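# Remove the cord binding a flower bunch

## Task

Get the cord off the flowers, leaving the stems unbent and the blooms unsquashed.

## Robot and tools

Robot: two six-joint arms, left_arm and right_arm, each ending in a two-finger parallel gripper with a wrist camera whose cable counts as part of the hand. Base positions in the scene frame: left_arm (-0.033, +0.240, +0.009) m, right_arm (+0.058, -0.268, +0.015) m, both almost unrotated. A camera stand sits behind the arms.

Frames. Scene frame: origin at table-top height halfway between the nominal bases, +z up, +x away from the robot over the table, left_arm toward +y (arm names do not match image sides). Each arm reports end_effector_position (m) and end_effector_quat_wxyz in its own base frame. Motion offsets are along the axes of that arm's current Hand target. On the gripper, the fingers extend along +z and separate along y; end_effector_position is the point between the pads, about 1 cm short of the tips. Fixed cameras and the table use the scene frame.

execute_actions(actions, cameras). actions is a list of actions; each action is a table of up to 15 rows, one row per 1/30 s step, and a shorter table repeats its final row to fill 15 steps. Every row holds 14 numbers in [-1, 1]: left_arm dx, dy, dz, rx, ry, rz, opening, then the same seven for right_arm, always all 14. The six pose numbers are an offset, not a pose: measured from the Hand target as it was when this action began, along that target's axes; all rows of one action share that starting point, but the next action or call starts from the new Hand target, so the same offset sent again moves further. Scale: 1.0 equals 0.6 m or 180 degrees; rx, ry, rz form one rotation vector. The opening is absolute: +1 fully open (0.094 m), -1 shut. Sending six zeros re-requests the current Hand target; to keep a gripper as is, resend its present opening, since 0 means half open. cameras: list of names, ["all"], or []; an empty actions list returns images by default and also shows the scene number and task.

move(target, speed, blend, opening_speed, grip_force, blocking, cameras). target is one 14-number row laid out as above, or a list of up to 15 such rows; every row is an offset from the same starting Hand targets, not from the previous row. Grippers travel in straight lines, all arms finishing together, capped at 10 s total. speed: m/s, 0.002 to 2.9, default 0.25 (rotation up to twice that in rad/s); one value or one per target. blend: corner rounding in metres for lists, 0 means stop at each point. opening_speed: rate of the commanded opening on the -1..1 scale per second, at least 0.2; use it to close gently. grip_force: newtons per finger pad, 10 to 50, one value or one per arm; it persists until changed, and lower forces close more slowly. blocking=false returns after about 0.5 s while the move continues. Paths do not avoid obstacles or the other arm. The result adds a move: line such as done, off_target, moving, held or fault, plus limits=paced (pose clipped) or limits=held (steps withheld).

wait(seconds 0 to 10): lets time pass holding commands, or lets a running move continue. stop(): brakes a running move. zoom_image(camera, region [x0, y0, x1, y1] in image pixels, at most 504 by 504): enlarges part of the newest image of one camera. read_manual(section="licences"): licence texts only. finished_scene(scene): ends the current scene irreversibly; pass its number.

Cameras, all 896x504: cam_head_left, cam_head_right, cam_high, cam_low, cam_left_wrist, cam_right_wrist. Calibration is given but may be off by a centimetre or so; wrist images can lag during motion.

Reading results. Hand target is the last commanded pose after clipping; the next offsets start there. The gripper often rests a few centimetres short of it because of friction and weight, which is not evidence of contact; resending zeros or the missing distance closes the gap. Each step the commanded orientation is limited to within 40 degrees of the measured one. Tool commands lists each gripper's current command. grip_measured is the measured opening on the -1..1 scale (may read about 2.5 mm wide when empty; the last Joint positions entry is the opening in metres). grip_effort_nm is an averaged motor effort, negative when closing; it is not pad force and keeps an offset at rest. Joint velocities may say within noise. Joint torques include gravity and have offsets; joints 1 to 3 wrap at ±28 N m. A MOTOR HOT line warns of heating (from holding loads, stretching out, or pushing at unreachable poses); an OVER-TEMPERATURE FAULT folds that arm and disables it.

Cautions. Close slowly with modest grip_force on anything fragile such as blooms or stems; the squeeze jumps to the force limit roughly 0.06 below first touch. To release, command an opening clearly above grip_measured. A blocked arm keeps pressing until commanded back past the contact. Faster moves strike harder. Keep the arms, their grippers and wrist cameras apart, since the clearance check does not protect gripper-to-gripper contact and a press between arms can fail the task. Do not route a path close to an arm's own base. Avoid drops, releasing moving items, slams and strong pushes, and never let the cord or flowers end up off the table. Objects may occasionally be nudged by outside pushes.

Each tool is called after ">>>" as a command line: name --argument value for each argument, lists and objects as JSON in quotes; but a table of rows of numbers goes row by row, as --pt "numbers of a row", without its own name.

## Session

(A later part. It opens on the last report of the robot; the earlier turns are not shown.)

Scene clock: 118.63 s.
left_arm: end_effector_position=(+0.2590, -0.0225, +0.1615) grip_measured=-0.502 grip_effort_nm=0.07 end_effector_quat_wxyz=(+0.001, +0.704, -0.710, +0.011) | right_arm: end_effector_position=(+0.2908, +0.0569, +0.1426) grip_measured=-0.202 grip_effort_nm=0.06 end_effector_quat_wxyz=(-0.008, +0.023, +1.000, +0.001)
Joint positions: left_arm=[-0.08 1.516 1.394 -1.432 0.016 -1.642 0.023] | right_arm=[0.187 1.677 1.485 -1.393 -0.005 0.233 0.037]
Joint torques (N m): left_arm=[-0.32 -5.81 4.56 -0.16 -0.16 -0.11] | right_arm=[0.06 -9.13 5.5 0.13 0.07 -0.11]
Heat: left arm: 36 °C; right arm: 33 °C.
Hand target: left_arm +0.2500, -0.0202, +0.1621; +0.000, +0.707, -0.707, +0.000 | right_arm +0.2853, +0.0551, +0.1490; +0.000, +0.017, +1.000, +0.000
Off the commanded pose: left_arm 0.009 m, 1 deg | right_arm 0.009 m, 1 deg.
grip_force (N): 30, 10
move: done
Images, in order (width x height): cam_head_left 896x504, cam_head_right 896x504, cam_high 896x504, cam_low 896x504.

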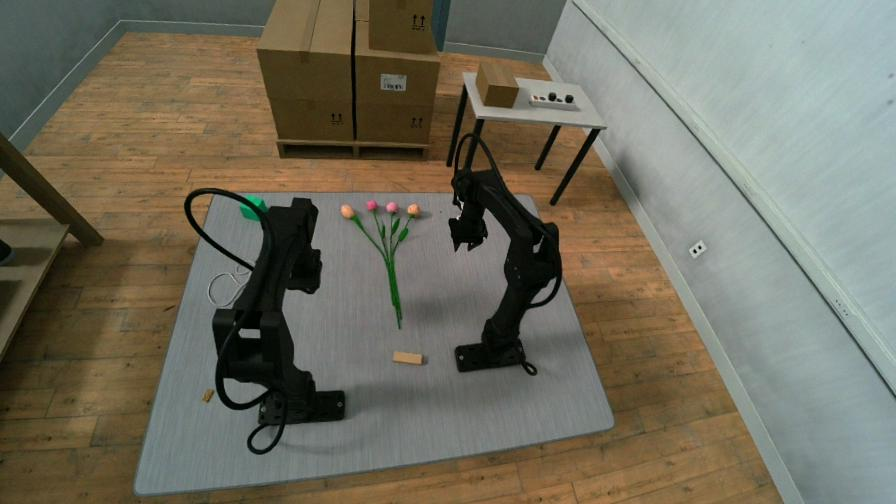

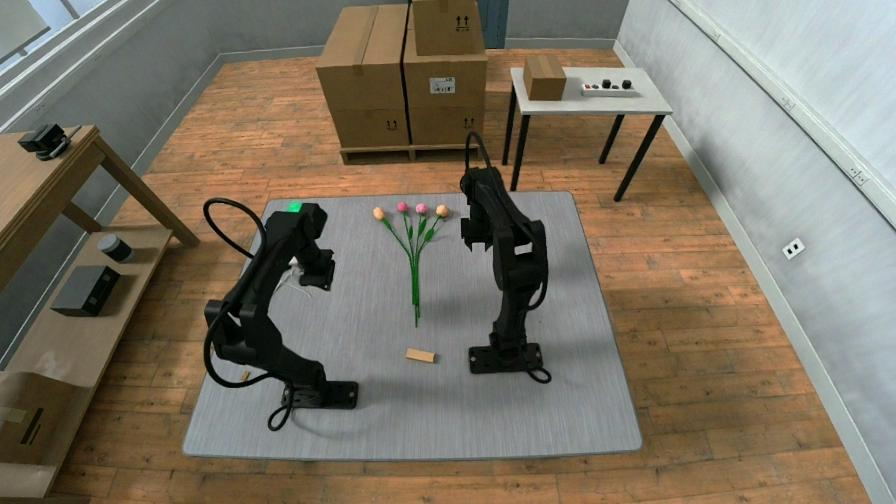

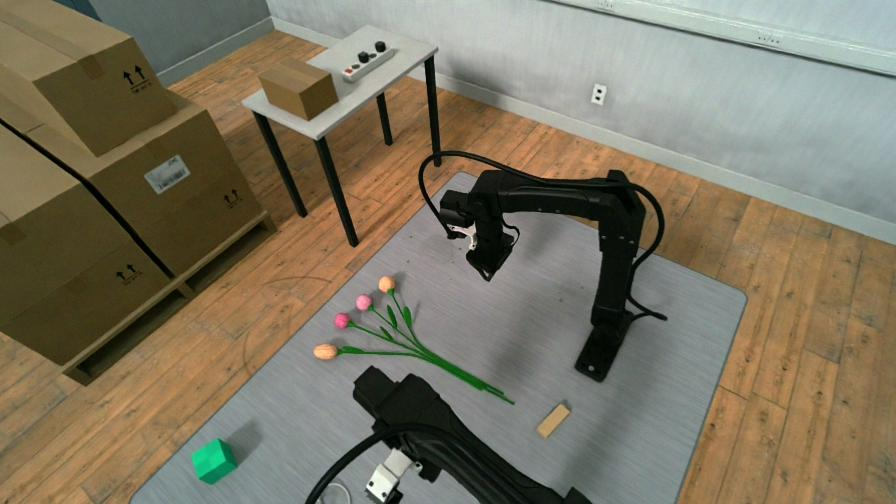

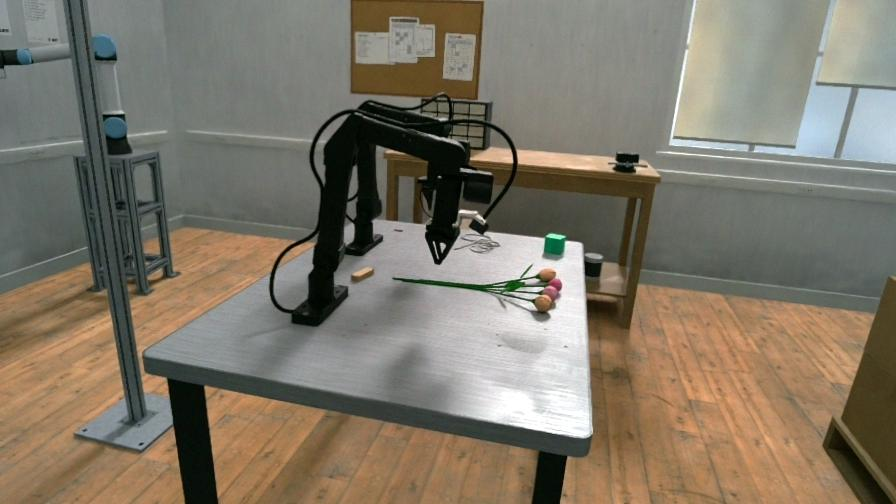

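>>> zoom_image --camera "cam_head_left" --region '[170, 230, 290, 340]'

>>> zoom_image --camera "cam_low" --region '[440, 215, 600, 290]'

>>> zoom_image --camera "cam_head_right" --region '[230, 190, 350, 320]'

Scaled by 4.200 from the camera's 896x504 image, which has a finer 1280x720 frame.

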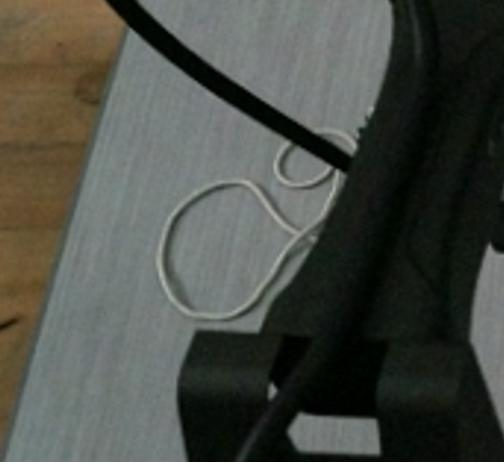

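Scaled by 3.150 from the camera's 896x504 image, which has a finer 1280x720 frame.

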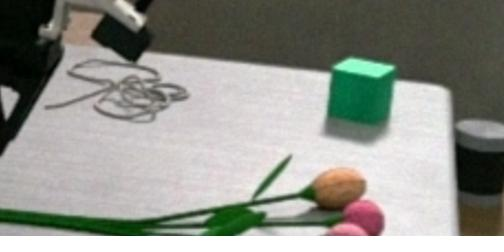

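Scaled by 3.877 from the camera's 896x504 image, which has a finer 1280x720 frame.

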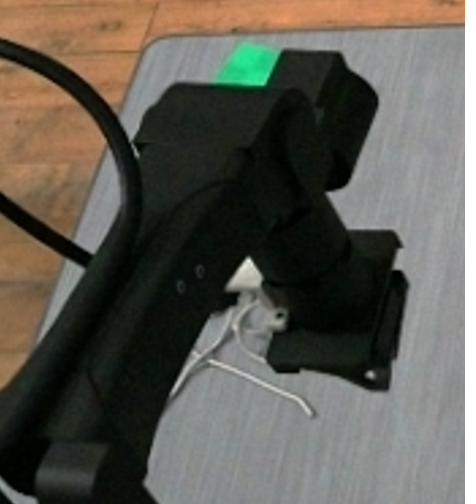

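>>> finished_scene --scene 2

The scene is finished: the task was done.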